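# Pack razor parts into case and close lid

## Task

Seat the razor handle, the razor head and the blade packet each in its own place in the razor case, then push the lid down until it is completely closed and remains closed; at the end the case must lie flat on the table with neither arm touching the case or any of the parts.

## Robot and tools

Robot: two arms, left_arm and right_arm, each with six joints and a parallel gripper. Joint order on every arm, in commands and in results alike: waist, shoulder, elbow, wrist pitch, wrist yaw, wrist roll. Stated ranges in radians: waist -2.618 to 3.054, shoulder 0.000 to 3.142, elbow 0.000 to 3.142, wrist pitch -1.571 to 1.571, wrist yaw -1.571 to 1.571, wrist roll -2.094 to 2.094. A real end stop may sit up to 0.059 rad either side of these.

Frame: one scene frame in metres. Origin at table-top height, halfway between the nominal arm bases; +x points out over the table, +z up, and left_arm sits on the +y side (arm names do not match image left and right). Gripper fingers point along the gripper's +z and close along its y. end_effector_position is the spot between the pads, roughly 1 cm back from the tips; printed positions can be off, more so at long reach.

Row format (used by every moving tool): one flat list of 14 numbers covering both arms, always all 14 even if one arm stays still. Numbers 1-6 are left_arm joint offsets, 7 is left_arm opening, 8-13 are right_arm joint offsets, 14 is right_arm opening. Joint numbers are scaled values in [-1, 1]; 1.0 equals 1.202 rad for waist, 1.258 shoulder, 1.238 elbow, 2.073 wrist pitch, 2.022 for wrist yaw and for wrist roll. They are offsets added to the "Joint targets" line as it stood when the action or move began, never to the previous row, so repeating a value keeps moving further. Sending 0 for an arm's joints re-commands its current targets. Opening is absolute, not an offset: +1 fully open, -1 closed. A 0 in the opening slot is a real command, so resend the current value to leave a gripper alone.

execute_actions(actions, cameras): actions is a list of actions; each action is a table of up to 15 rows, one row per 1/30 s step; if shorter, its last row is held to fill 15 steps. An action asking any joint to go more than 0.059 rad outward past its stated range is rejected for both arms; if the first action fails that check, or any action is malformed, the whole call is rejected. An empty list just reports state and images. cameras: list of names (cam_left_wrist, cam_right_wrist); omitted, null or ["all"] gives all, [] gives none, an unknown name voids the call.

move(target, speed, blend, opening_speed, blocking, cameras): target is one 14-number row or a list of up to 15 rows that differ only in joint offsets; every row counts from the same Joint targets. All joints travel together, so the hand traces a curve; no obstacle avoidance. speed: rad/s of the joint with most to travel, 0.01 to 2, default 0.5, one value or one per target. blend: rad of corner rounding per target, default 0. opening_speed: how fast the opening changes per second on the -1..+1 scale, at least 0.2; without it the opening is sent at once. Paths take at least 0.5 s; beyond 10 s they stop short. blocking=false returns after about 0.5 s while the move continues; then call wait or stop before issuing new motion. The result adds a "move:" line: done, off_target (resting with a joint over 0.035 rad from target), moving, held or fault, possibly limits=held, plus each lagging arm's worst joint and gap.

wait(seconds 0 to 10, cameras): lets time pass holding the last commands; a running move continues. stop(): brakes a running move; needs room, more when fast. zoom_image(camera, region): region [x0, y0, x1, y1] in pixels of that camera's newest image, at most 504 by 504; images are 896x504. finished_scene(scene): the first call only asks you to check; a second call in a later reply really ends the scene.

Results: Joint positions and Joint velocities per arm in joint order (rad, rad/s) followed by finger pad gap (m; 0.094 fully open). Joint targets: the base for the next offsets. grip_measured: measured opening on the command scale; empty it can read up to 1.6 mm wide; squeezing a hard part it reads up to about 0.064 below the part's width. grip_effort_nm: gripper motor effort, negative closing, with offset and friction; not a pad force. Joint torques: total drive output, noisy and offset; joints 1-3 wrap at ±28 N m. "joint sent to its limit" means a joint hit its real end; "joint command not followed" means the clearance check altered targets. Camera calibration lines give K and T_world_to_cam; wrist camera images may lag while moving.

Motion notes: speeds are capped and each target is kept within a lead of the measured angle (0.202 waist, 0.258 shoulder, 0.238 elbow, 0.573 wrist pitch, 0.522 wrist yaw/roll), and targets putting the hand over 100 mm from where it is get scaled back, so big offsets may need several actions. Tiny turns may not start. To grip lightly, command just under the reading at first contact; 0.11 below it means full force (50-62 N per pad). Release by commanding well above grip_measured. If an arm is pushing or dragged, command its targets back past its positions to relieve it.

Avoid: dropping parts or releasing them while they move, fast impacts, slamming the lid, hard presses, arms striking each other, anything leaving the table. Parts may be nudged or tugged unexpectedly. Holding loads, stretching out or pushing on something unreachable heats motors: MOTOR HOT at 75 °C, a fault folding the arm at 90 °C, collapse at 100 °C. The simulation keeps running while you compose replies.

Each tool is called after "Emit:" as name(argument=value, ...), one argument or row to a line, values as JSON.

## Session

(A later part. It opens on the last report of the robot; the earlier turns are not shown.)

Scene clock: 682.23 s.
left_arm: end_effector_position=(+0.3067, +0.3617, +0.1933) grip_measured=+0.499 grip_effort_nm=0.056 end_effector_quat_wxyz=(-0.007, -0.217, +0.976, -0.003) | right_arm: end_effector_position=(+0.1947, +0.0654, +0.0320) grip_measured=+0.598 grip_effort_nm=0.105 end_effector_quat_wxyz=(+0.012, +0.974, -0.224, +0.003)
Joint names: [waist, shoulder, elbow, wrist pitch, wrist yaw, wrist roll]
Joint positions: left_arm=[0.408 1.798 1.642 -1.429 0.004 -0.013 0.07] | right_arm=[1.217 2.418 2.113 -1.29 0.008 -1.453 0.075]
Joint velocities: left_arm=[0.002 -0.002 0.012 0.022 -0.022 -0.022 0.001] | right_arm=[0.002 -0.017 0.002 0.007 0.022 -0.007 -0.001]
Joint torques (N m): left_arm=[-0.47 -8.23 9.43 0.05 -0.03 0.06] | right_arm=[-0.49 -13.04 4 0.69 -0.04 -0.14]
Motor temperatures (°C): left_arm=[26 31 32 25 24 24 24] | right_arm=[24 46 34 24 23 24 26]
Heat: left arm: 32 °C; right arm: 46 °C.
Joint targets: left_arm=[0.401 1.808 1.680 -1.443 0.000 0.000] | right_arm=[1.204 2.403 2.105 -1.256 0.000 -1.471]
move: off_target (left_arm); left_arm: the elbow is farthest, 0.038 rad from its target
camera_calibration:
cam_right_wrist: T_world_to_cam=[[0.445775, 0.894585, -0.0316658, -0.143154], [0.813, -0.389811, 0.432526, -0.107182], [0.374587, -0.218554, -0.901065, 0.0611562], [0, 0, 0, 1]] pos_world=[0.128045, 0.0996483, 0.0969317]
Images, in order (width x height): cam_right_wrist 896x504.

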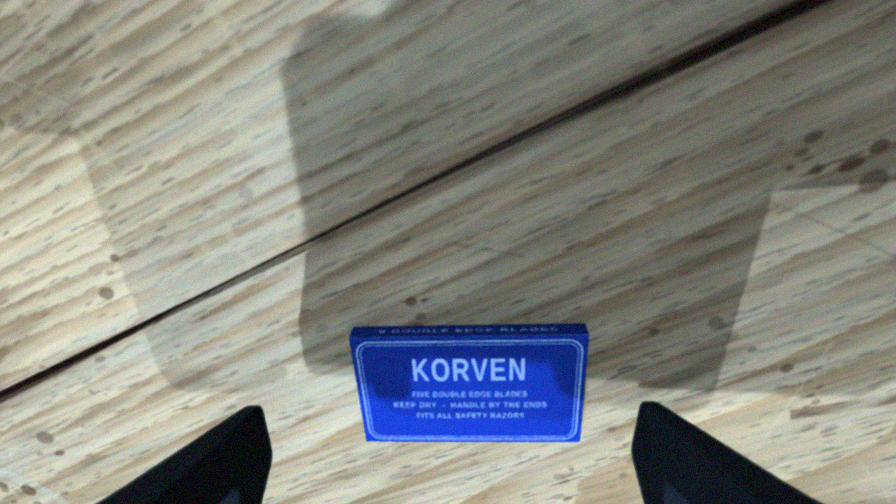

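Emit:
move(
  target=[0,0,0,0,0,0,0.5,0,0,-0.0545,0.0455,0,0,0.6],
  speed=0.15,
  cameras=["cam_right_wrist"],
)

Scene clock: 689.40 s.
left_arm: end_effector_position=(+0.3067, +0.3617, +0.1933) grip_measured=+0.499 grip_effort_nm=0.061 end_effector_quat_wxyz=(-0.007, -0.217, +0.976, -0.003) | right_arm: end_effector_position=(+0.1955, +0.0675, +0.0180) grip_measured=+0.598 grip_effort_nm=0.100 end_effector_quat_wxyz=(+0.005, +0.974, -0.224, +0.003)
Joint names: [waist, shoulder, elbow, wrist pitch, wrist yaw, wrist roll]
Joint positions: left_arm=[0.408 1.798 1.642 -1.429 0.004 -0.013 0.07] | right_arm=[1.217 2.416 2.055 -1.218 0.008 -1.453 0.075]
Joint velocities: left_arm=[0.007 -0.012 -0.002 -0.037 -0.051 0.007 0.001] | right_arm=[-0.007 0.002 0.007 0.051 -0.051 0.007 0]
Joint torques (N m): left_arm=[-0.4 -8.21 9.43 0.04 -0.05 0.11] | right_arm=[-0.47 -13.18 3.25 0.95 -0.07 -0.12]
Motor temperatures (°C): left_arm=[26 32 32 25 24 24 24] | right_arm=[24 46 33 24 23 24 26]
Heat: left arm: 32 °C; right arm: 46 °C.
Joint targets: left_arm=[0.401 1.808 1.680 -1.443 0.000 0.000] | right_arm=[1.204 2.403 2.037 -1.161 0.000 -1.471]
move: off_target (left_arm, right_arm); left_arm: the elbow is farthest, 0.038 rad from its target; right_arm: the wrist pitch is farthest, 0.056 rad from its target
camera_calibration:
cam_right_wrist: T_world_to_cam=[[0.445897, 0.894933, -0.0164545, -0.146117], [0.810822, -0.396066, 0.430929, -0.100021], [0.379135, -0.205491, -0.902236, 0.0469639], [0, 0, 0, 1]] pos_world=[0.128447, 0.100801, 0.0830701]
Images, in order (width x height): cam_right_wrist 896x504.

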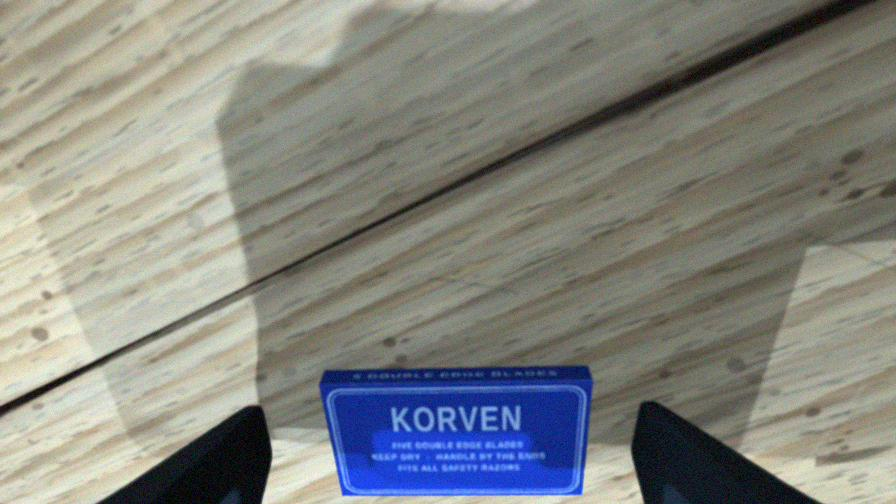

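Emit:
move(
  target=[0,0,0,0,0,0,0.5,-0.018,0,-0.01,0.009,0,-0.008,0.6],
  speed=0.1,
  cameras=["cam_right_wrist"],
)

Scene clock: 698.20 s.
left_arm: end_effector_position=(+0.3067, +0.3617, +0.1933) grip_measured=+0.499 grip_effort_nm=0.056 end_effector_quat_wxyz=(-0.007, -0.217, +0.976, -0.003) | right_arm: end_effector_position=(+0.1993, +0.0680, +0.0165) grip_measured=+0.598 grip_effort_nm=0.100 end_effector_quat_wxyz=(+0.000, +0.976, -0.216, -0.004)
Joint names: [waist, shoulder, elbow, wrist pitch, wrist yaw, wrist roll]
Joint positions: left_arm=[0.408 1.798 1.642 -1.429 0.004 -0.013 0.07] | right_arm=[1.203 2.416 2.049 -1.204 -0.009 -1.484 0.075]
Joint velocities: left_arm=[-0.002 0.017 0.012 0.066 -0.007 -0.022 0] | right_arm=[0.017 0.002 -0.002 0.125 -0.007 0.037 -0.001]
Joint torques (N m): left_arm=[-0.53 -8.4 9.43 0.05 -0.06 0.09] | right_arm=[-1.17 -13.07 2.69 1.02 0.01 -0.11]
Motor temperatures (°C): left_arm=[26 32 33 25 24 24 24] | right_arm=[24 46 32 24 23 24 26]
Heat: left arm: 33 °C; right arm: 46 °C.
Joint targets: left_arm=[0.401 1.808 1.680 -1.443 0.000 0.000] | right_arm=[1.182 2.403 2.025 -1.143 0.000 -1.487]
move: off_target (left_arm, right_arm); left_arm: the elbow is farthest, 0.038 rad from its target; right_arm: the wrist pitch is farthest, 0.062 rad from its target
camera_calibration:
cam_right_wrist: T_world_to_cam=[[0.430616, 0.902472, -0.0107144, -0.145833], [0.823094, -0.387815, 0.414869, -0.105001], [0.370252, -0.187468, -0.909818, 0.0448927], [0, 0, 0, 1]] pos_world=[0.132602, 0.0993055, 0.0828432]
Images, in order (width x height): cam_right_wrist 896x504.

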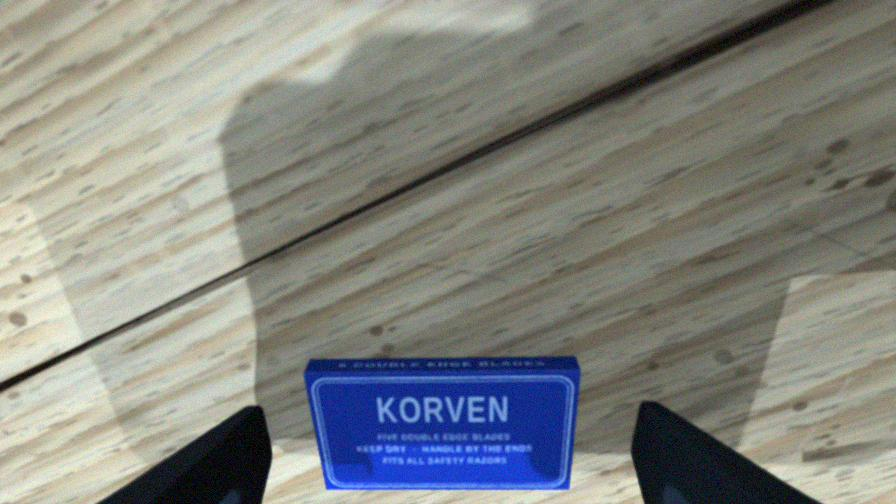

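Emit:
move(
  target=[0,0,0,0,0,0,0.5,-0.009,0,-0.006,0.004,0,0,0.6],
  speed=0.1,
  cameras=[],
)

Emit:
move(
  target=[0,0,0,0,0,0,0.5,0,0,0,0,0,0,-0.06],
  opening_speed=0.5,
  cameras=["cam_right_wrist"],
)

Scene clock: 708.43 s.
left_arm: end_effector_position=(+0.3067, +0.3617, +0.1933) grip_measured=+0.499 grip_effort_nm=0.061 end_effector_quat_wxyz=(-0.007, -0.217, +0.976, -0.003) | right_arm: end_effector_position=(+0.2034, +0.0699, +0.0163) grip_measured=+0.598 grip_effort_nm=0.100 end_effector_quat_wxyz=(-0.008, +0.975, -0.220, -0.006)
Joint names: [waist, shoulder, elbow, wrist pitch, wrist yaw, wrist roll]
Joint positions: left_arm=[0.408 1.798 1.642 -1.429 0.004 -0.013 0.07] | right_arm=[1.194 2.413 2.042 -1.185 -0.015 -1.485 0.075]
Joint velocities: left_arm=[-0.002 -0.002 -0.017 0.037 0.081 0.051 0] | right_arm=[0.002 -0.017 -0.007 -0.022 -0.022 -0.051 -0.001]
Joint torques (N m): left_arm=[-0.55 -8.31 9.54 0.05 -0.03 0.11] | right_arm=[-1.26 -12.93 2.65 0.95 0.07 -0.09]
Motor temperatures (°C): left_arm=[26 32 33 25 24 24 24] | right_arm=[24 49 31 24 23 24 26]
Heat: left arm: 33 °C; right arm: 49 °C.
Joint targets: left_arm=[0.401 1.808 1.680 -1.443 0.000 0.000] | right_arm=[1.171 2.403 2.017 -1.134 0.000 -1.487]
move: off_target (left_arm, right_arm); left_arm: the elbow is farthest, 0.038 rad from its target; right_arm: the wrist pitch is farthest, 0.051 rad from its target
No camera images: "cameras" was empty.

Scene clock: 709.97 s.
left_arm: end_effector_position=(+0.3067, +0.3617, +0.1933) grip_measured=+0.499 grip_effort_nm=0.066 end_effector_quat_wxyz=(-0.007, -0.217, +0.976, -0.003) | right_arm: end_effector_position=(+0.2077, +0.0723, +0.0160) grip_measured=+0.029 grip_effort_nm=-0.984 end_effector_quat_wxyz=(-0.016, +0.975, -0.223, -0.005)
Joint names: [waist, shoulder, elbow, wrist pitch, wrist yaw, wrist roll]
Joint positions: left_arm=[0.408 1.798 1.642 -1.429 0.004 -0.013 0.07] | right_arm=[1.188 2.413 2.041 -1.169 -0.014 -1.485 0.048]
Joint velocities: left_arm=[0.002 -0.012 0.007 -0.007 -0.022 -0.037 0.001] | right_arm=[-0.012 0.022 -0.012 0.051 -0.007 -0.022 -0.001]
Joint torques (N m): left_arm=[-0.5 -8.43 9.57 0.04 -0.05 0.08] | right_arm=[-0.76 -12.92 2.78 0.79 0.09 -0.09]
Motor temperatures (°C): left_arm=[26 32 33 25 24 24 24] | right_arm=[24 49 31 24 23 24 26]
Heat: left arm: 33 °C; right arm: 49 °C.
Joint targets: left_arm=[0.401 1.808 1.680 -1.443 0.000 0.000] | right_arm=[1.171 2.403 2.017 -1.134 0.000 -1.487]
move: off_target (left_arm); left_arm: the elbow is farthest, 0.038 rad from its target
camera_calibration:
cam_right_wrist: T_world_to_cam=[[0.442945, 0.896339, 0.0194042, -0.155962], [0.81496, -0.411562, 0.407992, -0.106578], [0.373685, -0.164904, -0.912779, 0.0398882], [0, 0, 0, 1]] pos_world=[0.141034, 0.102509, 0.0829186]
Images, in order (width x height): cam_right_wrist 896x504.

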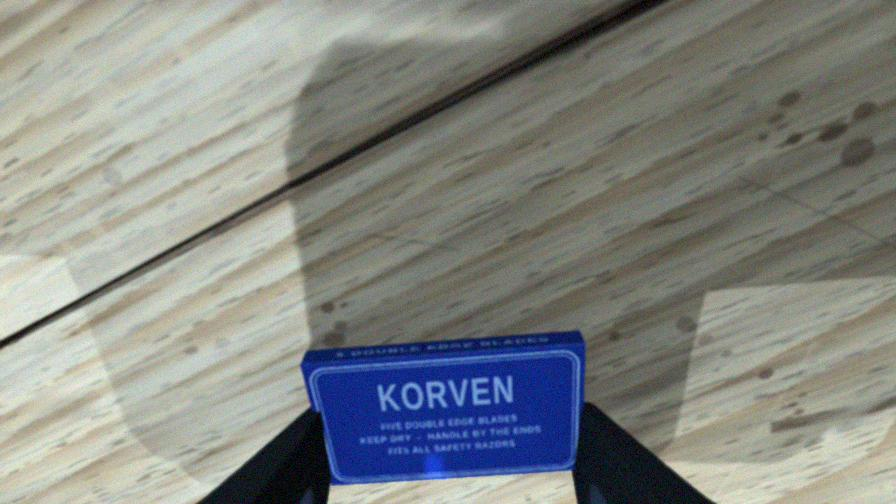

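Emit:
move(
  target=[0,0,0,0,0,0,0.5,0,0,0,0,0,0,0.25],
  opening_speed=0.6,
  cameras=[],
)

Emit:
move(
  target=[0,0,0,0,0,0,0.5,0,0,0.002,-0.006,0,-0.033,0.25],
  speed=0.15,
  cameras=["cam_right_wrist"],
)

Scene clock: 720.93 s.
left_arm: end_effector_position=(+0.3067, +0.3617, +0.1933) grip_measured=+0.499 grip_effort_nm=0.066 end_effector_quat_wxyz=(-0.007, -0.217, +0.976, -0.003) | right_arm: end_effector_position=(+0.2097, +0.0752, +0.0162) grip_measured=+0.247 grip_effort_nm=0.139 end_effector_quat_wxyz=(-0.022, +0.973, -0.229, -0.002)
Joint names: [waist, shoulder, elbow, wrist pitch, wrist yaw, wrist roll]
Joint positions: left_arm=[0.408 1.798 1.642 -1.429 0.004 -0.013 0.07] | right_arm=[1.188 2.413 2.041 -1.155 -0.009 -1.473 0.059]
Joint velocities: left_arm=[0.017 -0.007 -0.002 0.007 -0.007 0.022 0.001] | right_arm=[-0.002 -0.007 -0.002 0.066 0.007 -0.007 0]
Joint torques (N m): left_arm=[-0.53 -8.32 9.52 0.04 -0.05 0.07] | right_arm=[-0.77 -13 2.84 0.7 0.09 -0.1]
Motor temperatures (°C): left_arm=[26 32 33 25 24 24 24] | right_arm=[24 47 31 24 23 24 26]
Heat: left arm: 33 °C; right arm: 47 °C.
Joint targets: left_arm=[0.401 1.808 1.680 -1.443 0.000 0.000] | right_arm=[1.171 2.403 2.017 -1.134 0.000 -1.487]
move: off_target (left_arm); left_arm: the elbow is farthest, 0.038 rad from its target
No camera images: "cameras" was empty.

Scene clock: 721.90 s.
left_arm: end_effector_position=(+0.3067, +0.3617, +0.1933) grip_measured=+0.499 grip_effort_nm=0.051 end_effector_quat_wxyz=(-0.007, -0.217, +0.976, -0.003) | right_arm: end_effector_position=(+0.2084, +0.0757, +0.0162) grip_measured=+0.248 grip_effort_nm=0.125 end_effector_quat_wxyz=(-0.023, +0.979, -0.201, -0.005)
Joint names: [waist, shoulder, elbow, wrist pitch, wrist yaw, wrist roll]
Joint positions: left_arm=[0.408 1.798 1.642 -1.429 0.004 -0.013 0.07] | right_arm=[1.188 2.413 2.041 -1.155 -0.017 -1.53 0.059]
Joint velocities: left_arm=[-0.007 -0.017 0.002 -0.051 0.007 -0.037 0] | right_arm=[-0.012 0.017 -0.007 -0.066 -0.037 -0.007 -0.001]
Joint torques (N m): left_arm=[-0.53 -8.24 9.42 0.07 -0.04 0.11] | right_arm=[-0.77 -12.94 3.02 0.57 0.12 -0.18]
Motor temperatures (°C): left_arm=[26 32 33 25 24 24 24] | right_arm=[24 47 31 24 23 24 26]
Heat: left arm: 33 °C; right arm: 47 °C.
Joint targets: left_arm=[0.401 1.808 1.680 -1.443 0.000 0.000] | right_arm=[1.171 2.403 2.020 -1.147 0.000 -1.553]
move: off_target (left_arm); left_arm: the elbow is farthest, 0.038 rad from its target
camera_calibration:
cam_right_wrist: T_world_to_cam=[[0.40248, 0.914807, 0.0337329, -0.152521], [0.831056, -0.380588, 0.405583, -0.111473], [0.383869, -0.135205, -0.913435, 0.0359438], [0, 0, 0, 1]] pos_world=[0.14023, 0.101962, 0.083189]
Images, in order (width x height): cam_right_wrist 896x504.

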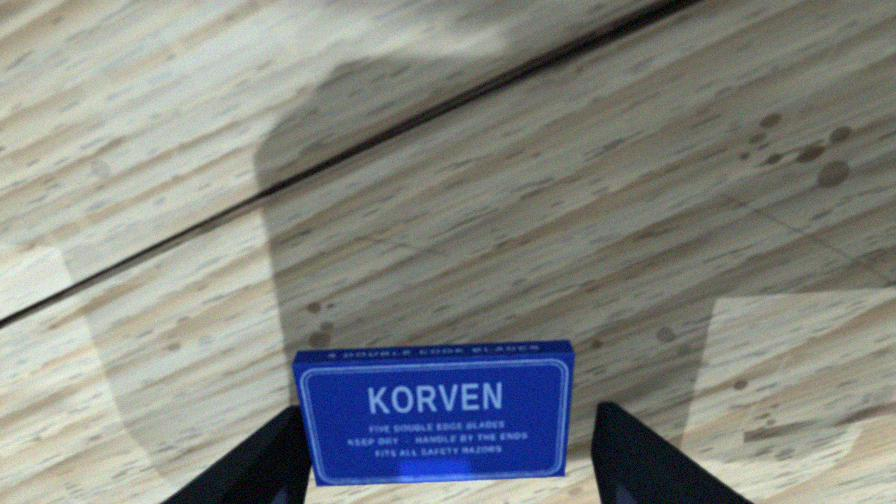

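Emit:
move(
  target=[0,0,0,0,0,0,0.5,0,0,0.004,-0.014,0,-0.005,0.25],
  speed=0.15,
  cameras=["cam_right_wrist"],
)

Scene clock: 728.13 s.
left_arm: end_effector_position=(+0.3067, +0.3617, +0.1933) grip_measured=+0.499 grip_effort_nm=0.061 end_effector_quat_wxyz=(-0.007, -0.217, +0.976, -0.003) | right_arm: end_effector_position=(+0.2082, +0.0758, +0.0162) grip_measured=+0.248 grip_effort_nm=0.125 end_effector_quat_wxyz=(-0.023, +0.980, -0.197, -0.005)
Joint names: [waist, shoulder, elbow, wrist pitch, wrist yaw, wrist roll]
Joint positions: left_arm=[0.408 1.798 1.642 -1.429 0.004 -0.013 0.07] | right_arm=[1.188 2.413 2.041 -1.155 -0.018 -1.539 0.059]
Joint velocities: left_arm=[-0.017 -0.002 0.007 0.022 -0.037 0.037 0] | right_arm=[-0.022 -0.002 -0.007 -0.037 0.066 0.007 -0.001]
Joint torques (N m): left_arm=[-0.42 -8.32 9.36 0.04 -0.06 0.09] | right_arm=[-0.75 -12.94 3.44 0.31 0.11 -0.16]
Motor temperatures (°C): left_arm=[26 32 33 25 24 24 24] | right_arm=[24 46 30 24 23 24 26]
Heat: left arm: 33 °C; right arm: 46 °C.
Joint targets: left_arm=[0.401 1.808 1.680 -1.443 0.000 0.000] | right_arm=[1.171 2.403 2.025 -1.176 0.000 -1.564]
move: off_target (left_arm); left_arm: the elbow is farthest, 0.038 rad from its target
camera_calibration:
cam_right_wrist: T_world_to_cam=[[0.394024, 0.918477, 0.0338415, -0.151027], [0.834951, -0.373097, 0.404544, -0.112588], [0.38419, -0.131144, -0.913892, 0.035692], [0, 0, 0, 1]] pos_world=[0.139801, 0.10139, 0.0832763]
Images, in order (width x height): cam_right_wrist 896x504.

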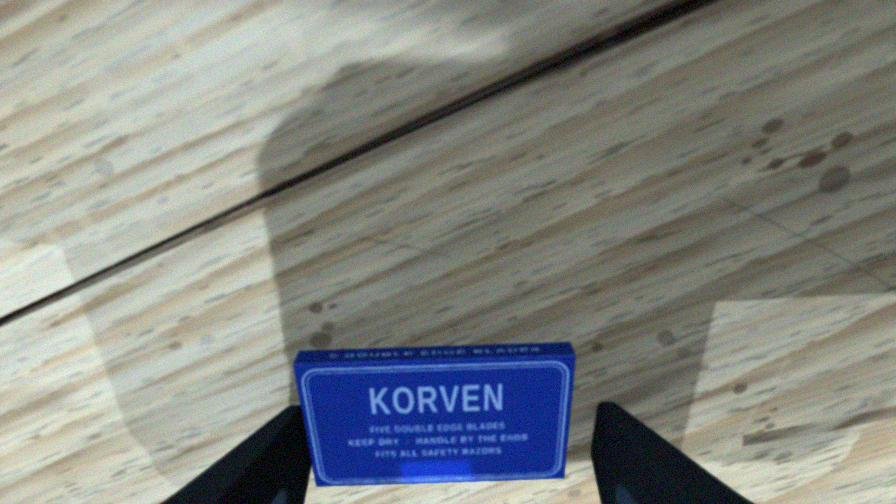

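Emit:
move(
  target=[0,0,0,0,0,0,0.5,0,0,0.008,-0.022,0,0,0.25],
  speed=0.15,
  cameras=["cam_right_wrist"],
)

Scene clock: 732.37 s.
left_arm: end_effector_position=(+0.3067, +0.3617, +0.1933) grip_measured=+0.499 grip_effort_nm=0.061 end_effector_quat_wxyz=(-0.007, -0.217, +0.976, -0.003) | right_arm: end_effector_position=(+0.2073, +0.0720, +0.0160) grip_measured=+0.248 grip_effort_nm=0.125 end_effector_quat_wxyz=(-0.015, +0.981, -0.194, -0.005)
Joint names: [waist, shoulder, elbow, wrist pitch, wrist yaw, wrist roll]
Joint positions: left_arm=[0.408 1.798 1.642 -1.429 0.004 -0.013 0.07] | right_arm=[1.188 2.413 2.041 -1.17 -0.015 -1.545 0.059]
Joint velocities: left_arm=[0.002 -0.022 -0.007 0.007 -0.051 0.022 0] | right_arm=[0.017 -0.007 0.012 0.037 -0.007 0.007 0]
Joint torques (N m): left_arm=[-0.47 -8.32 9.52 0.05 -0.02 0.1] | right_arm=[-0.72 -12.89 4.25 -0.02 0.08 -0.15]
Motor temperatures (°C): left_arm=[26 32 33 25 24 24 24] | right_arm=[24 46 30 24 23 24 26]
Heat: left arm: 33 °C; right arm: 46 °C.
Joint targets: left_arm=[0.401 1.808 1.680 -1.443 0.000 0.000] | right_arm=[1.171 2.403 2.035 -1.222 0.000 -1.564]
move: off_target (left_arm, right_arm); left_arm: the elbow is farthest, 0.038 rad from its target; right_arm: the wrist pitch is farthest, 0.052 rad from its target
camera_calibration:
cam_right_wrist: T_world_to_cam=[[0.388549, 0.921238, 0.0187452, -0.146061], [0.83812, -0.361799, 0.408236, -0.114754], [0.382864, -0.142909, -0.912684, 0.0364962], [0, 0, 0, 1]] pos_world=[0.138956, 0.0982545, 0.0828941]
Images, in order (width x height): cam_right_wrist 896x504.

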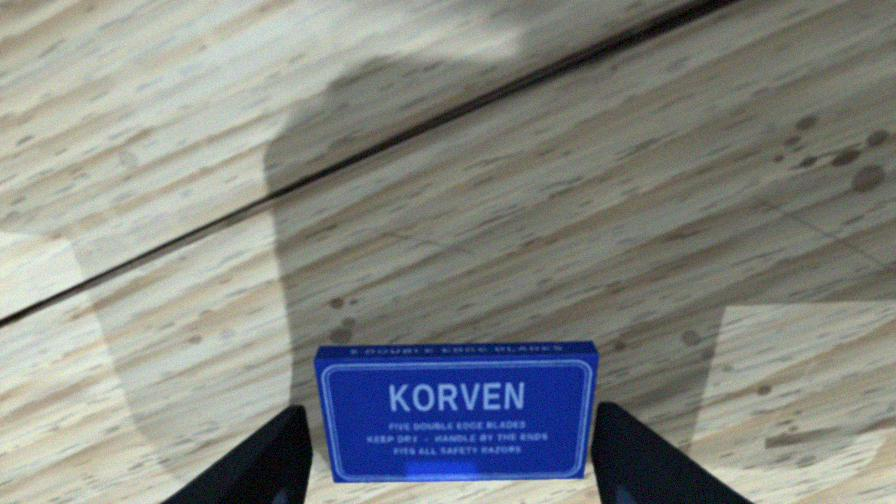

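Emit:
move(
  target=[0,0,0,0,0,0,0.5,0,0,0,0,0,0,-0.06],
  opening_speed=0.5,
  cameras=["cam_right_wrist"],
)

Scene clock: 737.23 s.
left_arm: end_effector_position=(+0.3067, +0.3617, +0.1933) grip_measured=+0.499 grip_effort_nm=0.061 end_effector_quat_wxyz=(-0.007, -0.217, +0.976, -0.003) | right_arm: end_effector_position=(+0.2082, +0.0713, +0.0160) grip_measured=+0.023 grip_effort_nm=-0.965 end_effector_quat_wxyz=(-0.014, +0.982, -0.187, -0.002)
Joint names: [waist, shoulder, elbow, wrist pitch, wrist yaw, wrist roll]
Joint positions: left_arm=[0.408 1.798 1.642 -1.429 0.004 -0.013 0.07] | right_arm=[1.188 2.413 2.041 -1.172 -0.009 -1.559 0.048]
Joint velocities: left_arm=[-0.012 -0.002 0.007 -0.007 -0.095 -0.022 -0.001] | right_arm=[-0.002 -0.002 -0.007 -0.037 -0.037 -0.022 -0.002]
Joint torques (N m): left_arm=[-0.51 -8.31 9.54 0.03 -0.06 0.1] | right_arm=[-0.76 -12.93 4.26 -0.01 0.09 -0.12]
Motor temperatures (°C): left_arm=[26 32 33 25 24 24 24] | right_arm=[24 46 30 24 23 24 26]
Heat: left arm: 33 °C; right arm: 46 °C.
Joint targets: left_arm=[0.401 1.808 1.680 -1.443 0.000 0.000] | right_arm=[1.171 2.403 2.035 -1.222 0.000 -1.564]
move: off_target (left_arm, right_arm); left_arm: the elbow is farthest, 0.038 rad from its target; right_arm: the wrist pitch is farthest, 0.050 rad from its target
camera_calibration:
cam_right_wrist: T_world_to_cam=[[0.375855, 0.926512, 0.0175613, -0.143432], [0.840659, -0.348878, 0.414217, -0.117302], [0.389904, -0.140922, -0.910009, 0.0343787], [0, 0, 0, 1]] pos_world=[0.139117, 0.096812, 0.0823925]
Images, in order (width x height): cam_right_wrist 896x504.

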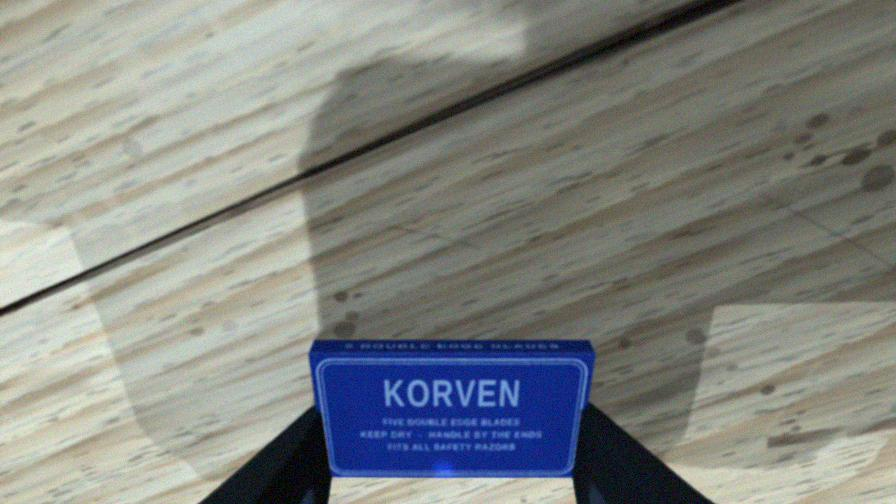

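Emit:
move(
  target=[
    [0,0,0,0,0,0,0.5,0,0,0.28,-0.125,0,0,-0.1],
    [0,0,0,0,0,0,0.5,-0.194,0.01,0.25,-0.1,0,-0.11,-0.1],
  ],
  speed=[0.25,0.4],
  cameras=["cam_right_wrist"],
)

Scene clock: 757.10 s.
left_arm: end_effector_position=(+0.3066, +0.3619, +0.1933) grip_measured=+0.499 grip_effort_nm=0.056 end_effector_quat_wxyz=(-0.007, -0.217, +0.976, -0.003) | right_arm: end_effector_position=(+0.3229, +0.0179, +0.0911) grip_measured=+0.017 grip_effort_nm=-1.023 end_effector_quat_wxyz=(-0.026, +0.977, -0.212, +0.016)
Joint names: [waist, shoulder, elbow, wrist pitch, wrist yaw, wrist roll]
Joint positions: left_arm=[0.408 1.798 1.642 -1.429 0.002 -0.013 0.07] | right_arm=[0.928 2.413 2.339 -1.435 0.008 -1.767 0.048]
Joint velocities: left_arm=[-0.007 0.007 0.002 0.051 -0.037 -0.022 0] | right_arm=[0.017 0.002 0.007 -0.022 -0.022 -0.066 0]
Joint torques (N m): left_arm=[-0.46 -8.24 9.54 0.04 -0.06 0.1] | right_arm=[0.55 -11.96 5.27 0.58 -0.03 -0.2]
Motor temperatures (°C): left_arm=[26 32 33 25 24 24 24] | right_arm=[24 46 31 24 23 24 27]
Heat: left arm: 33 °C; right arm: 46 °C.
Joint targets: left_arm=[0.401 1.808 1.680 -1.443 0.000 0.000] | right_arm=[0.938 2.416 2.344 -1.429 0.000 -1.786]
move: off_target (left_arm); left_arm: the elbow is farthest, 0.038 rad from its target
camera_calibration:
cam_right_wrist: T_world_to_cam=[[0.421761, 0.905385, 0.0489558, -0.155698], [0.804841, -0.398696, 0.439628, -0.253351], [0.417551, -0.146016, -0.896845, 0.040463], [0, 0, 0, 1]] pos_world=[0.252679, 0.0458645, 0.155292]
Images, in order (width x height): cam_right_wrist 896x504.

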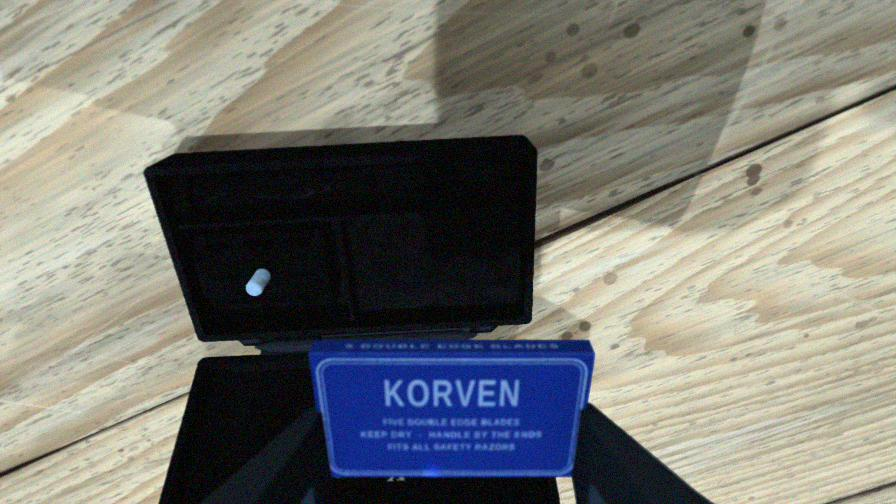

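Emit:
move(
  target=[0,0,0,0,0,0,0.5,-0.0025,0.051,-0.0436,0.031,0,-0.0247,-0.1],
  speed=0.15,
  cameras=["cam_right_wrist"],
)

Scene clock: 777.53 s.
left_arm: end_effector_position=(+0.3066, +0.3619, +0.1933) grip_measured=+0.499 grip_effort_nm=0.056 end_effector_quat_wxyz=(-0.007, -0.217, +0.976, -0.003) | right_arm: end_effector_position=(+0.3213, +0.0156, +0.0511) grip_measured=+0.017 grip_effort_nm=-1.023 end_effector_quat_wxyz=(+0.005, +0.982, -0.187, +0.002)
Joint names: [waist, shoulder, elbow, wrist pitch, wrist yaw, wrist roll]
Joint positions: left_arm=[0.408 1.798 1.642 -1.429 0.002 -0.013 0.07] | right_arm=[0.928 2.478 2.297 -1.397 0.008 -1.818 0.048]
Joint velocities: left_arm=[-0.002 -0.002 0.002 -0.022 -0.051 -0.007 0] | right_arm=[-0.002 -0.012 -0.007 -0.154 -0.007 -0.022 0]
Joint torques (N m): left_arm=[-0.36 -8.25 9.46 0.05 -0.04 0.11] | right_arm=[0.28 -12.18 4.14 0.74 -0.04 -0.12]
Motor temperatures (°C): left_arm=[25 32 33 25 24 24 24] | right_arm=[24 49 31 24 23 24 27]
Heat: left arm: 33 °C; right arm: 49 °C.
Joint targets: left_arm=[0.401 1.808 1.680 -1.443 0.000 0.000] | right_arm=[0.935 2.480 2.290 -1.365 0.000 -1.836]
move: off_target (left_arm); left_arm: the elbow is farthest, 0.038 rad from its target
camera_calibration:
cam_right_wrist: T_world_to_cam=[[0.37598, 0.926459, -0.0176561, -0.133142], [0.840091, -0.332766, 0.428386, -0.247121], [0.391007, -0.175897, -0.903423, 0.0142742], [0, 0, 0, 1]] pos_world=[0.252082, 0.0436277, 0.116408]
Images, in order (width x height): cam_right_wrist 896x504.

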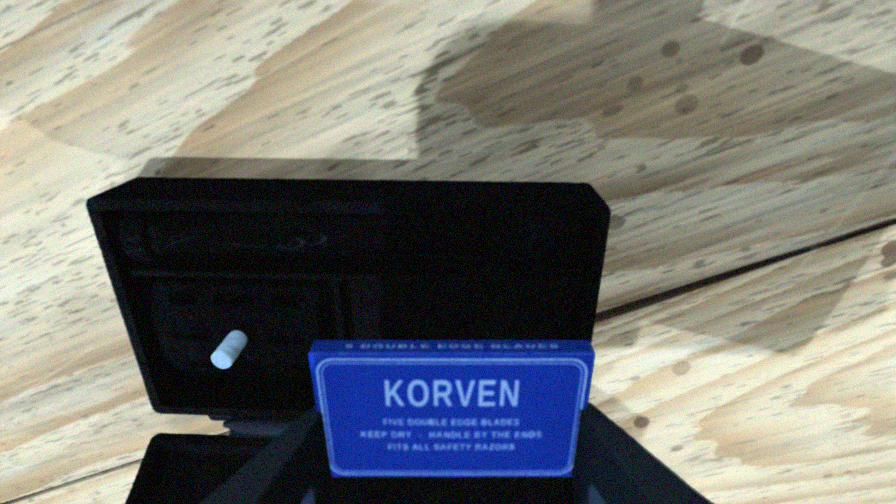

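Emit:
move(
  target=[0,0,0,0,0,0,0.5,0,0.0075,-0.0404,0.034,0,0,-0.1],
  speed=0.1,
  cameras=["cam_right_wrist"],
)

Emit:
zoom_image(
  camera="cam_right_wrist",
  region=[200, 200, 704, 504],
)

Scene clock: 798.07 s.
left_arm: end_effector_position=(+0.3066, +0.3619, +0.1933) grip_measured=+0.499 grip_effort_nm=0.061 end_effector_quat_wxyz=(-0.007, -0.217, +0.976, -0.003) | right_arm: end_effector_position=(+0.3246, +0.0202, +0.0392) grip_measured=+0.017 grip_effort_nm=-1.023 end_effector_quat_wxyz=(-0.005, +0.982, -0.187, +0.007)
Joint names: [waist, shoulder, elbow, wrist pitch, wrist yaw, wrist roll]
Joint positions: left_arm=[0.408 1.798 1.642 -1.429 0.002 -0.013 0.07] | right_arm=[0.928 2.478 2.25 -1.328 0.008 -1.818 0.048]
Joint velocities: left_arm=[-0.002 -0.012 0.002 0.066 0.007 -0.007 -0.001] | right_arm=[-0.017 -0.012 -0.007 0.022 0.066 0.066 -0.001]
Joint torques (N m): left_arm=[-0.53 -8.42 9.54 0.05 -0.07 0.1] | right_arm=[0.27 -11.52 3.93 0.75 -0.04 -0.12]
Motor temperatures (°C): left_arm=[25 32 33 25 24 24 24] | right_arm=[24 48 30 24 23 24 28]
Heat: left arm: 33 °C; right arm: 48 °C.
Joint targets: left_arm=[0.401 1.808 1.680 -1.443 0.000 0.000] | right_arm=[0.935 2.489 2.240 -1.294 0.000 -1.836]
move: off_target (left_arm); left_arm: the elbow is farthest, 0.038 rad from its target
camera_calibration:
cam_right_wrist: T_world_to_cam=[[0.376071, 0.926585, 0.00321392, -0.13981], [0.83469, -0.340276, 0.433018, -0.241542], [0.402322, -0.160163, -0.90138, -0.00110398], [0, 0, 0, 1]] pos_world=[0.254635, 0.047178, 0.104046]
Images, in order (width x height): cam_right_wrist 896x504.

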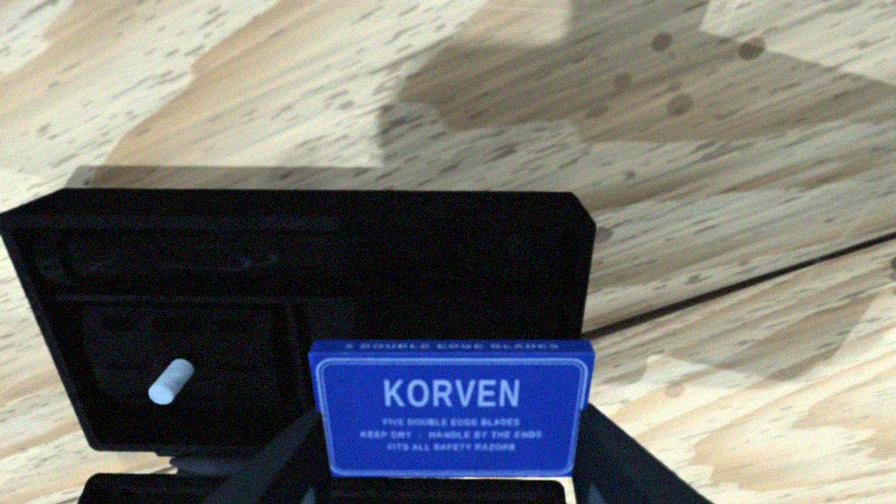

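Scaled by 1.000.

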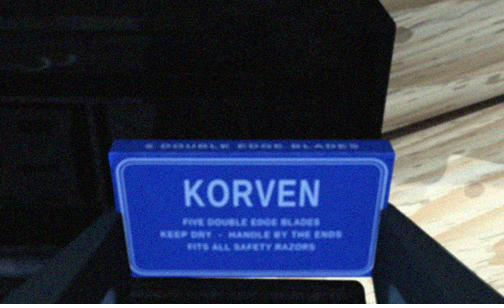

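Emit:
move(
  target=[0,0,0,0,0,0,0.5,-0.005,0.0065,-0.02,0.008,0,0,-0.1],
  speed=0.1,
  cameras=["cam_right_wrist"],
)

Emit:
zoom_image(
  camera="cam_right_wrist",
  region=[250, 250, 650, 504],
)

Scene clock: 813.07 s.
left_arm: end_effector_position=(+0.3066, +0.3619, +0.1933) grip_measured=+0.499 grip_effort_nm=0.066 end_effector_quat_wxyz=(-0.007, -0.217, +0.976, -0.003) | right_arm: end_effector_position=(+0.3234, +0.0186, +0.0334) grip_measured=+0.017 grip_effort_nm=-1.028 end_effector_quat_wxyz=(-0.001, +0.982, -0.187, +0.005)
Joint names: [waist, shoulder, elbow, wrist pitch, wrist yaw, wrist roll]
Joint positions: left_arm=[0.408 1.798 1.642 -1.429 0.002 -0.013 0.07] | right_arm=[0.928 2.479 2.23 -1.316 0.008 -1.818 0.048]
Joint velocities: left_arm=[-0.027 0.002 -0.002 0.051 -0.066 0.022 0] | right_arm=[-0.007 0.002 0.002 -0.066 0.022 0.007 0]
Joint torques (N m): left_arm=[-0.53 -8.32 9.47 0.06 -0.07 0.11] | right_arm=[-0.23 -11.12 3.49 0.82 -0.03 -0.12]
Motor temperatures (°C): left_arm=[25 32 33 25 24 24 24] | right_arm=[24 46 30 24 23 24 28]
Heat: left arm: 33 °C; right arm: 46 °C.
Joint targets: left_arm=[0.401 1.808 1.680 -1.443 0.000 0.000] | right_arm=[0.929 2.498 2.215 -1.278 0.000 -1.836]
move: off_target (left_arm, right_arm); left_arm: the elbow is farthest, 0.038 rad from its target; right_arm: the wrist pitch is farthest, 0.038 rad from its target
camera_calibration:
cam_right_wrist: T_world_to_cam=[[0.376064, 0.926576, -0.00573075, -0.137516], [0.837012, -0.337047, 0.431057, -0.239365], [0.397475, -0.166902, -0.902307, -0.00435679], [0, 0, 0, 1]] pos_world=[0.253798, 0.0460145, 0.0984609]
Images, in order (width x height): cam_right_wrist 896x504.

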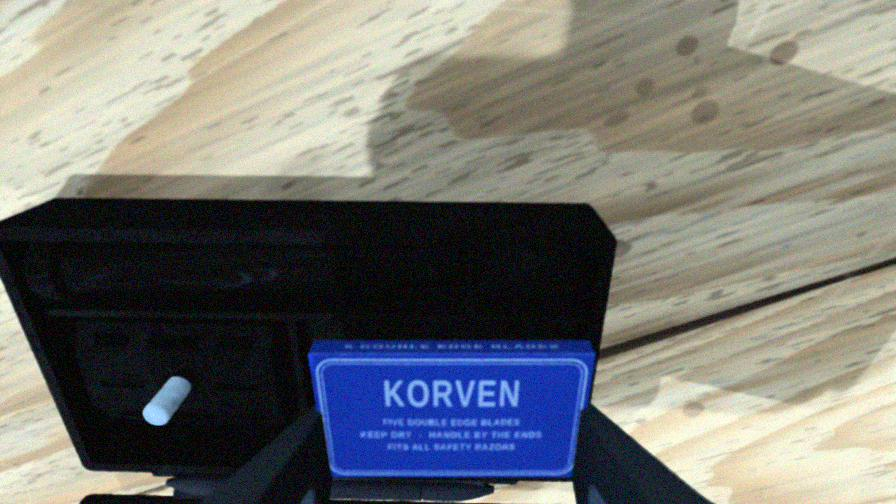

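Scaled by 1.260 from the camera's 896x504 image, which has a finer 1280x720 frame.

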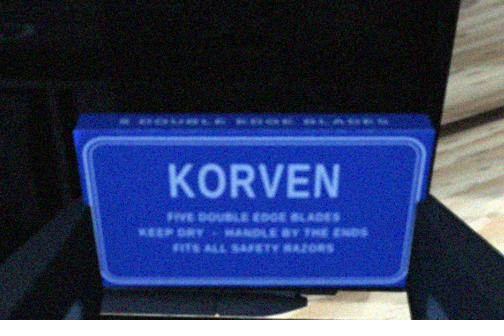

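Emit:
move(
  target=[0,0,0,0,0,0,0.5,-0.015,0.002,-0.023,0.0125,0,-0.003,-0.1],
  speed=0.1,
  cameras=["cam_right_wrist"],
)

Emit:
zoom_image(
  camera="cam_right_wrist",
  region=[250, 250, 650, 504],
)

Scene clock: 829.37 s.
left_arm: end_effector_position=(+0.3066, +0.3619, +0.1933) grip_measured=+0.499 grip_effort_nm=0.056 end_effector_quat_wxyz=(-0.007, -0.217, +0.976, -0.003) | right_arm: end_effector_position=(+0.3233, +0.0182, +0.0311) grip_measured=+0.017 grip_effort_nm=-1.028 end_effector_quat_wxyz=(-0.002, +0.983, -0.185, +0.001)
Joint names: [waist, shoulder, elbow, wrist pitch, wrist yaw, wrist roll]
Joint positions: left_arm=[0.408 1.798 1.642 -1.429 0.002 -0.013 0.07] | right_arm=[0.925 2.479 2.22 -1.308 0 -1.826 0.048]
Joint velocities: left_arm=[0.007 -0.007 -0.007 -0.007 -0.022 0.007 0] | right_arm=[0.007 -0.012 0.002 -0.007 -0.037 -0.022 -0.001]
Joint torques (N m): left_arm=[-0.46 -8.42 9.59 0.04 -0.03 0.1] | right_arm=[-0.54 -10.91 1.87 0.98 -0.05 -0.12]
Motor temperatures (°C): left_arm=[25 32 33 25 24 24 24] | right_arm=[24 46 30 24 23 24 28]
Heat: left arm: 33 °C; right arm: 46 °C.
Joint targets: left_arm=[0.401 1.808 1.680 -1.443 0.000 0.000] | right_arm=[0.911 2.500 2.187 -1.252 0.000 -1.842]
move: off_target (left_arm, right_arm); left_arm: the elbow is farthest, 0.038 rad from its target; right_arm: the wrist pitch is farthest, 0.056 rad from its target
camera_calibration:
cam_right_wrist: T_world_to_cam=[[0.371723, 0.928328, -0.00542277, -0.13574], [0.841608, -0.334521, 0.424019, -0.239681], [0.391815, -0.162181, -0.905637, -0.00461594], [0, 0, 0, 1]] pos_world=[0.253984, 0.0450845, 0.096713]
Images, in order (width x height): cam_right_wrist 896x504.

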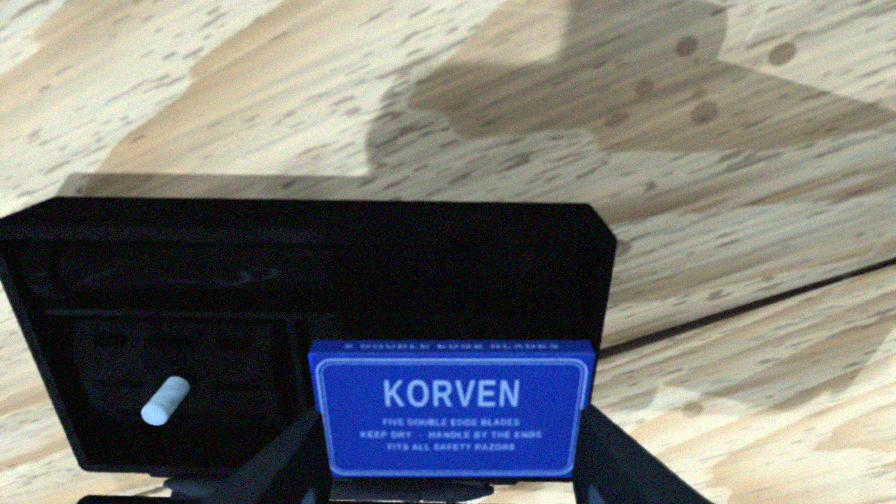

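Scaled by 1.260 from the camera's 896x504 image, which has a finer 1280x720 frame.

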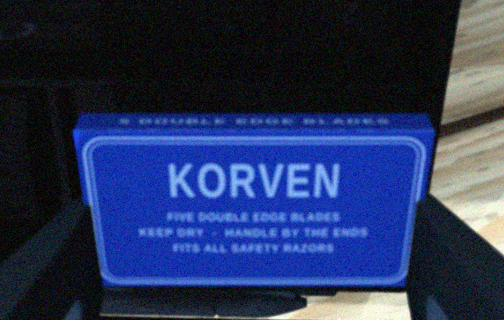

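Emit:
move(
  target=[0,0,0,0,0,0,0.5,0.003,-0.005,0.014,-0.01,0,0,-0.1],
  speed=0.1,
  cameras=[],
)

Emit:
move(
  target=[0,0,0,0,0,0,0.5,0,0,0,0,0,0,0.3],
  opening_speed=0.5,
  cameras=["cam_right_wrist"],
)

Emit:
zoom_image(
  camera="cam_right_wrist",
  region=[250, 250, 650, 504],
)

Scene clock: 849.37 s.
left_arm: end_effector_position=(+0.3066, +0.3619, +0.1933) grip_measured=+0.499 grip_effort_nm=0.061 end_effector_quat_wxyz=(-0.007, -0.217, +0.976, -0.003) | right_arm: end_effector_position=(+0.3233, +0.0182, +0.0311) grip_measured=+0.017 grip_effort_nm=-1.028 end_effector_quat_wxyz=(-0.002, +0.983, -0.184, +0.001)
Joint names: [waist, shoulder, elbow, wrist pitch, wrist yaw, wrist roll]
Joint positions: left_arm=[0.408 1.798 1.642 -1.429 0.002 -0.013 0.07] | right_arm=[0.925 2.479 2.22 -1.308 0 -1.827 0.048]
Joint velocities: left_arm=[-0.007 -0.017 -0.002 -0.051 0.007 -0.051 0] | right_arm=[-0.002 0.007 0.007 0.007 0.007 -0.022 0]
Joint torques (N m): left_arm=[-0.54 -8.34 9.58 0.05 -0.06 0.11] | right_arm=[-0.28 -11.37 3.45 0.79 -0.03 -0.11]
Motor temperatures (°C): left_arm=[25 32 33 25 24 24 24] | right_arm=[24 48 29 25 23 24 28]
Heat: left arm: 33 °C; right arm: 48 °C.
Joint targets: left_arm=[0.401 1.808 1.680 -1.443 0.000 0.000] | right_arm=[0.915 2.494 2.204 -1.272 0.000 -1.842]
move: off_target (left_arm); left_arm: the elbow is farthest, 0.038 rad from its target
No camera images: "cameras" was empty.

Scene clock: 850.37 s.
left_arm: end_effector_position=(+0.3066, +0.3619, +0.1933) grip_measured=+0.499 grip_effort_nm=0.066 end_effector_quat_wxyz=(-0.007, -0.217, +0.976, -0.003) | right_arm: end_effector_position=(+0.3245, +0.0175, +0.0318) grip_measured=+0.297 grip_effort_nm=0.149 end_effector_quat_wxyz=(-0.001, +0.984, -0.179, +0.005)
Joint names: [waist, shoulder, elbow, wrist pitch, wrist yaw, wrist roll]
Joint positions: left_arm=[0.408 1.798 1.642 -1.429 0.002 -0.013 0.07] | right_arm=[0.925 2.478 2.22 -1.308 0.008 -1.838 0.061]
Joint velocities: left_arm=[-0.027 0.002 -0.002 -0.051 -0.037 -0.051 0.001] | right_arm=[0.012 -0.017 -0.017 0.066 -0.037 -0.007 0]
Joint torques (N m): left_arm=[-0.47 -8.35 9.48 0.05 -0.04 0.11] | right_arm=[-0.21 -11.33 3.4 0.77 -0.04 -0.11]
Motor temperatures (°C): left_arm=[25 32 33 25 24 24 24] | right_arm=[24 48 29 25 23 24 28]
Heat: left arm: 33 °C; right arm: 48 °C.
Joint targets: left_arm=[0.401 1.808 1.680 -1.443 0.000 0.000] | right_arm=[0.915 2.494 2.204 -1.272 0.000 -1.842]
move: off_target (left_arm, right_arm); left_arm: the elbow is farthest, 0.038 rad from its target; right_arm: the wrist pitch is farthest, 0.036 rad from its target
camera_calibration:
cam_right_wrist: T_world_to_cam=[[0.360377, 0.932788, -0.00591015, -0.13192], [0.84258, -0.322795, 0.431118, -0.241961], [0.400234, -0.160345, -0.902276, -0.00741859], [0, 0, 0, 1]] pos_world=[0.254382, 0.04376, 0.0968406]
Images, in order (width x height): cam_right_wrist 896x504.

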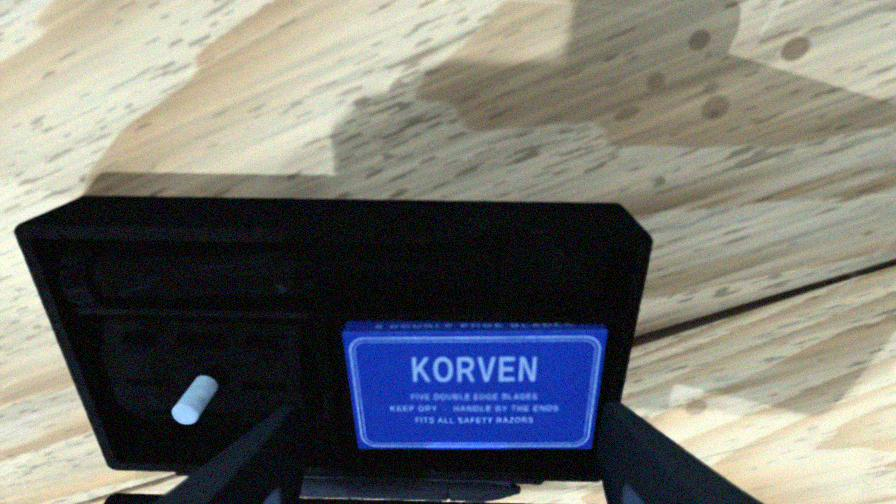

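Scaled by 1.260 from the camera's 896x504 image, which has a finer 1280x720 frame.

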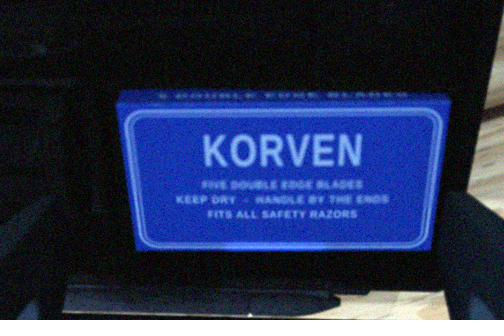

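Emit:
move(
  target=[
    [0,0,0,0,0,0,0.5,0,-0.04,0.14,-0.09,0,0,0.3],
    [0,0,0,0,0,0,0.5,0.05,-0.09,0.24,-0.14,0,0,0.3],
  ],
  speed=0.25,
  cameras=["cam_right_wrist"],
)

Emit:
zoom_image(
  camera="cam_right_wrist",
  region=[130, 100, 550, 400],
)

Scene clock: 856.33 s.
left_arm: end_effector_position=(+0.3066, +0.3619, +0.1933) grip_measured=+0.499 grip_effort_nm=0.061 end_effector_quat_wxyz=(-0.007, -0.217, +0.976, -0.003) | right_arm: end_effector_position=(+0.3033, +0.0337, +0.1131) grip_measured=+0.298 grip_effort_nm=0.120 end_effector_quat_wxyz=(-0.034, +0.988, -0.151, +0.019)
Joint names: [waist, shoulder, elbow, wrist pitch, wrist yaw, wrist roll]
Joint positions: left_arm=[0.408 1.798 1.642 -1.429 0.002 -0.013 0.07] | right_arm=[0.981 2.433 2.463 -1.523 0.008 -1.838 0.061]
Joint velocities: left_arm=[0.007 0.002 -0.007 -0.007 0.051 -0.095 -0.001] | right_arm=[-0.002 0.002 -0.002 0.066 -0.037 0.007 0.001]
Joint torques (N m): left_arm=[-0.42 -8.29 9.51 0.03 -0.07 0.11] | right_arm=[-0.01 -16.4 8.03 0.18 -0.03 -0.11]
Motor temperatures (°C): left_arm=[25 32 33 25 24 24 24] | right_arm=[24 49 30 24 23 24 28]
Heat: left arm: 33 °C; right arm: 49 °C.
Joint targets: left_arm=[0.401 1.808 1.680 -1.443 0.000 0.000] | right_arm=[0.975 2.381 2.501 -1.558 0.000 -1.842]
joint sent to its limit (right arm) — the wrist pitch, lower limit.
move: off_target (left_arm, right_arm); left_arm: the elbow is farthest, 0.038 rad from its target; right_arm: the shoulder is farthest, 0.052 rad from its target
camera_calibration:
cam_right_wrist: T_world_to_cam=[[0.307215, 0.949502, 0.0637577, -0.131188], [0.841994, -0.302428, 0.446748, -0.256235], [0.44347, -0.0835638, -0.892385, 0.0602349], [0, 0, 0, 1]] pos_world=[0.229339, 0.0521038, 0.176589]
Images, in order (width x height): cam_right_wrist 896x504.

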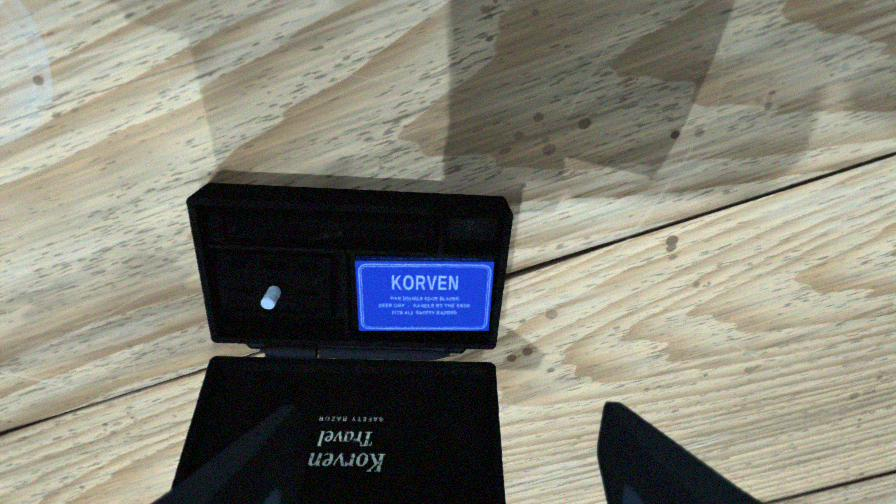

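Scaled by 1.200 from the camera's 896x504 image, which has a finer 1280x720 frame.

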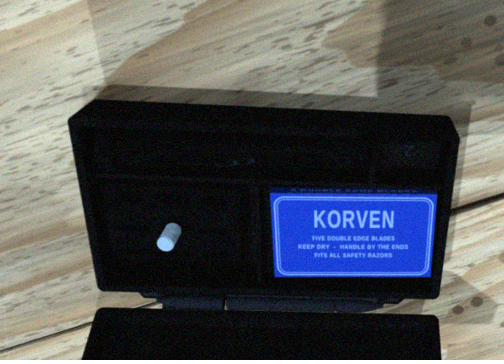

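Emit:
move(
  target=[
    [0,0,0,0,0,0,0.5,0,-0.143,0,0,0,0,-0.9],
    [0,0,0,0,0,0,0.5,-0.453,-0.143,0,0,0,0.683,-0.9],
    [0,0,0,0,0,0,0.5,-0.453,0.174,0.089,0,0,0.683,-0.9],
  ],
  speed=[0.4,0.7,0.4],
  cameras=["cam_right_wrist"],
)

Scene clock: 894.07 s.
left_arm: end_effector_position=(+0.3066, +0.3619, +0.1933) grip_measured=+0.499 grip_effort_nm=0.066 end_effector_quat_wxyz=(-0.007, -0.217, +0.976, -0.003) | right_arm: end_effector_position=(+0.4893, -0.1614, +0.0609) grip_measured=-0.898 grip_effort_nm=-0.110 end_effector_quat_wxyz=(+0.003, -0.444, +0.896, -0.004)
Joint names: [waist, shoulder, elbow, wrist pitch, wrist yaw, wrist roll]
Joint positions: left_arm=[0.408 1.798 1.642 -1.429 0.002 -0.013 0.07] | right_arm=[0.422 2.602 2.569 -1.532 0.008 -0.479 0.005]
Joint velocities: left_arm=[0.012 -0.012 -0.007 -0.007 0.037 -0.007 -0.002] | right_arm=[-0.007 0.012 -0.007 -0.051 0.022 -0.037 0]
Joint torques (N m): left_arm=[-0.46 -8.24 9.63 0.05 -0.03 0.11] | right_arm=[0.31 -13.11 8.58 0.16 -0.04 0.08]
Motor temperatures (°C): left_arm=[25 32 33 25 24 24 24] | right_arm=[24 49 31 24 23 24 27]
Heat: left arm: 33 °C; right arm: 49 °C.
Joint targets: left_arm=[0.401 1.808 1.680 -1.443 0.000 0.000] | right_arm=[0.430 2.600 2.612 -1.558 0.000 -0.461]
move: off_target (left_arm, right_arm); left_arm: the elbow is farthest, 0.038 rad from its target; right_arm: the elbow is farthest, 0.043 rad from its target
camera_calibration:
cam_right_wrist: T_world_to_cam=[[0.789955, -0.613165, 0.000303821, -0.484314], [-0.556067, -0.716184, 0.421746, 0.170337], [-0.258382, -0.333329, -0.906714, 0.21881], [0, 0, 0, 1]] pos_world=[0.533842, -0.102035, 0.126706]
Images, in order (width x height): cam_right_wrist 896x504.

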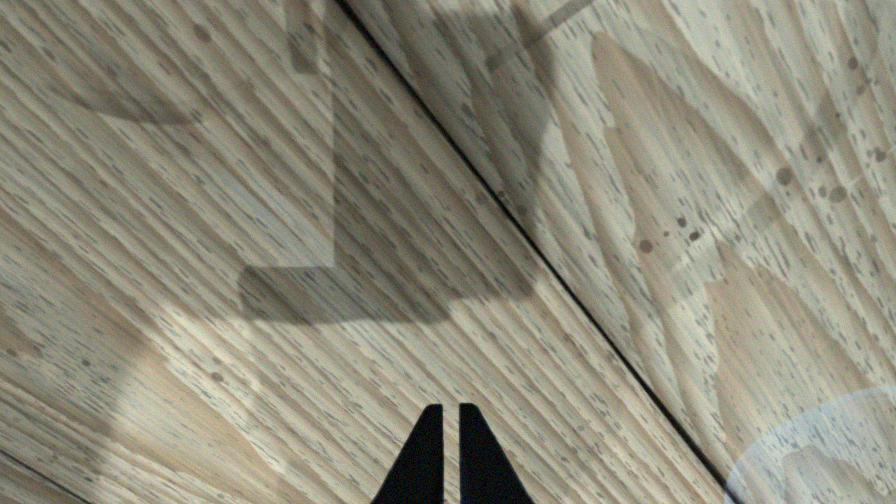

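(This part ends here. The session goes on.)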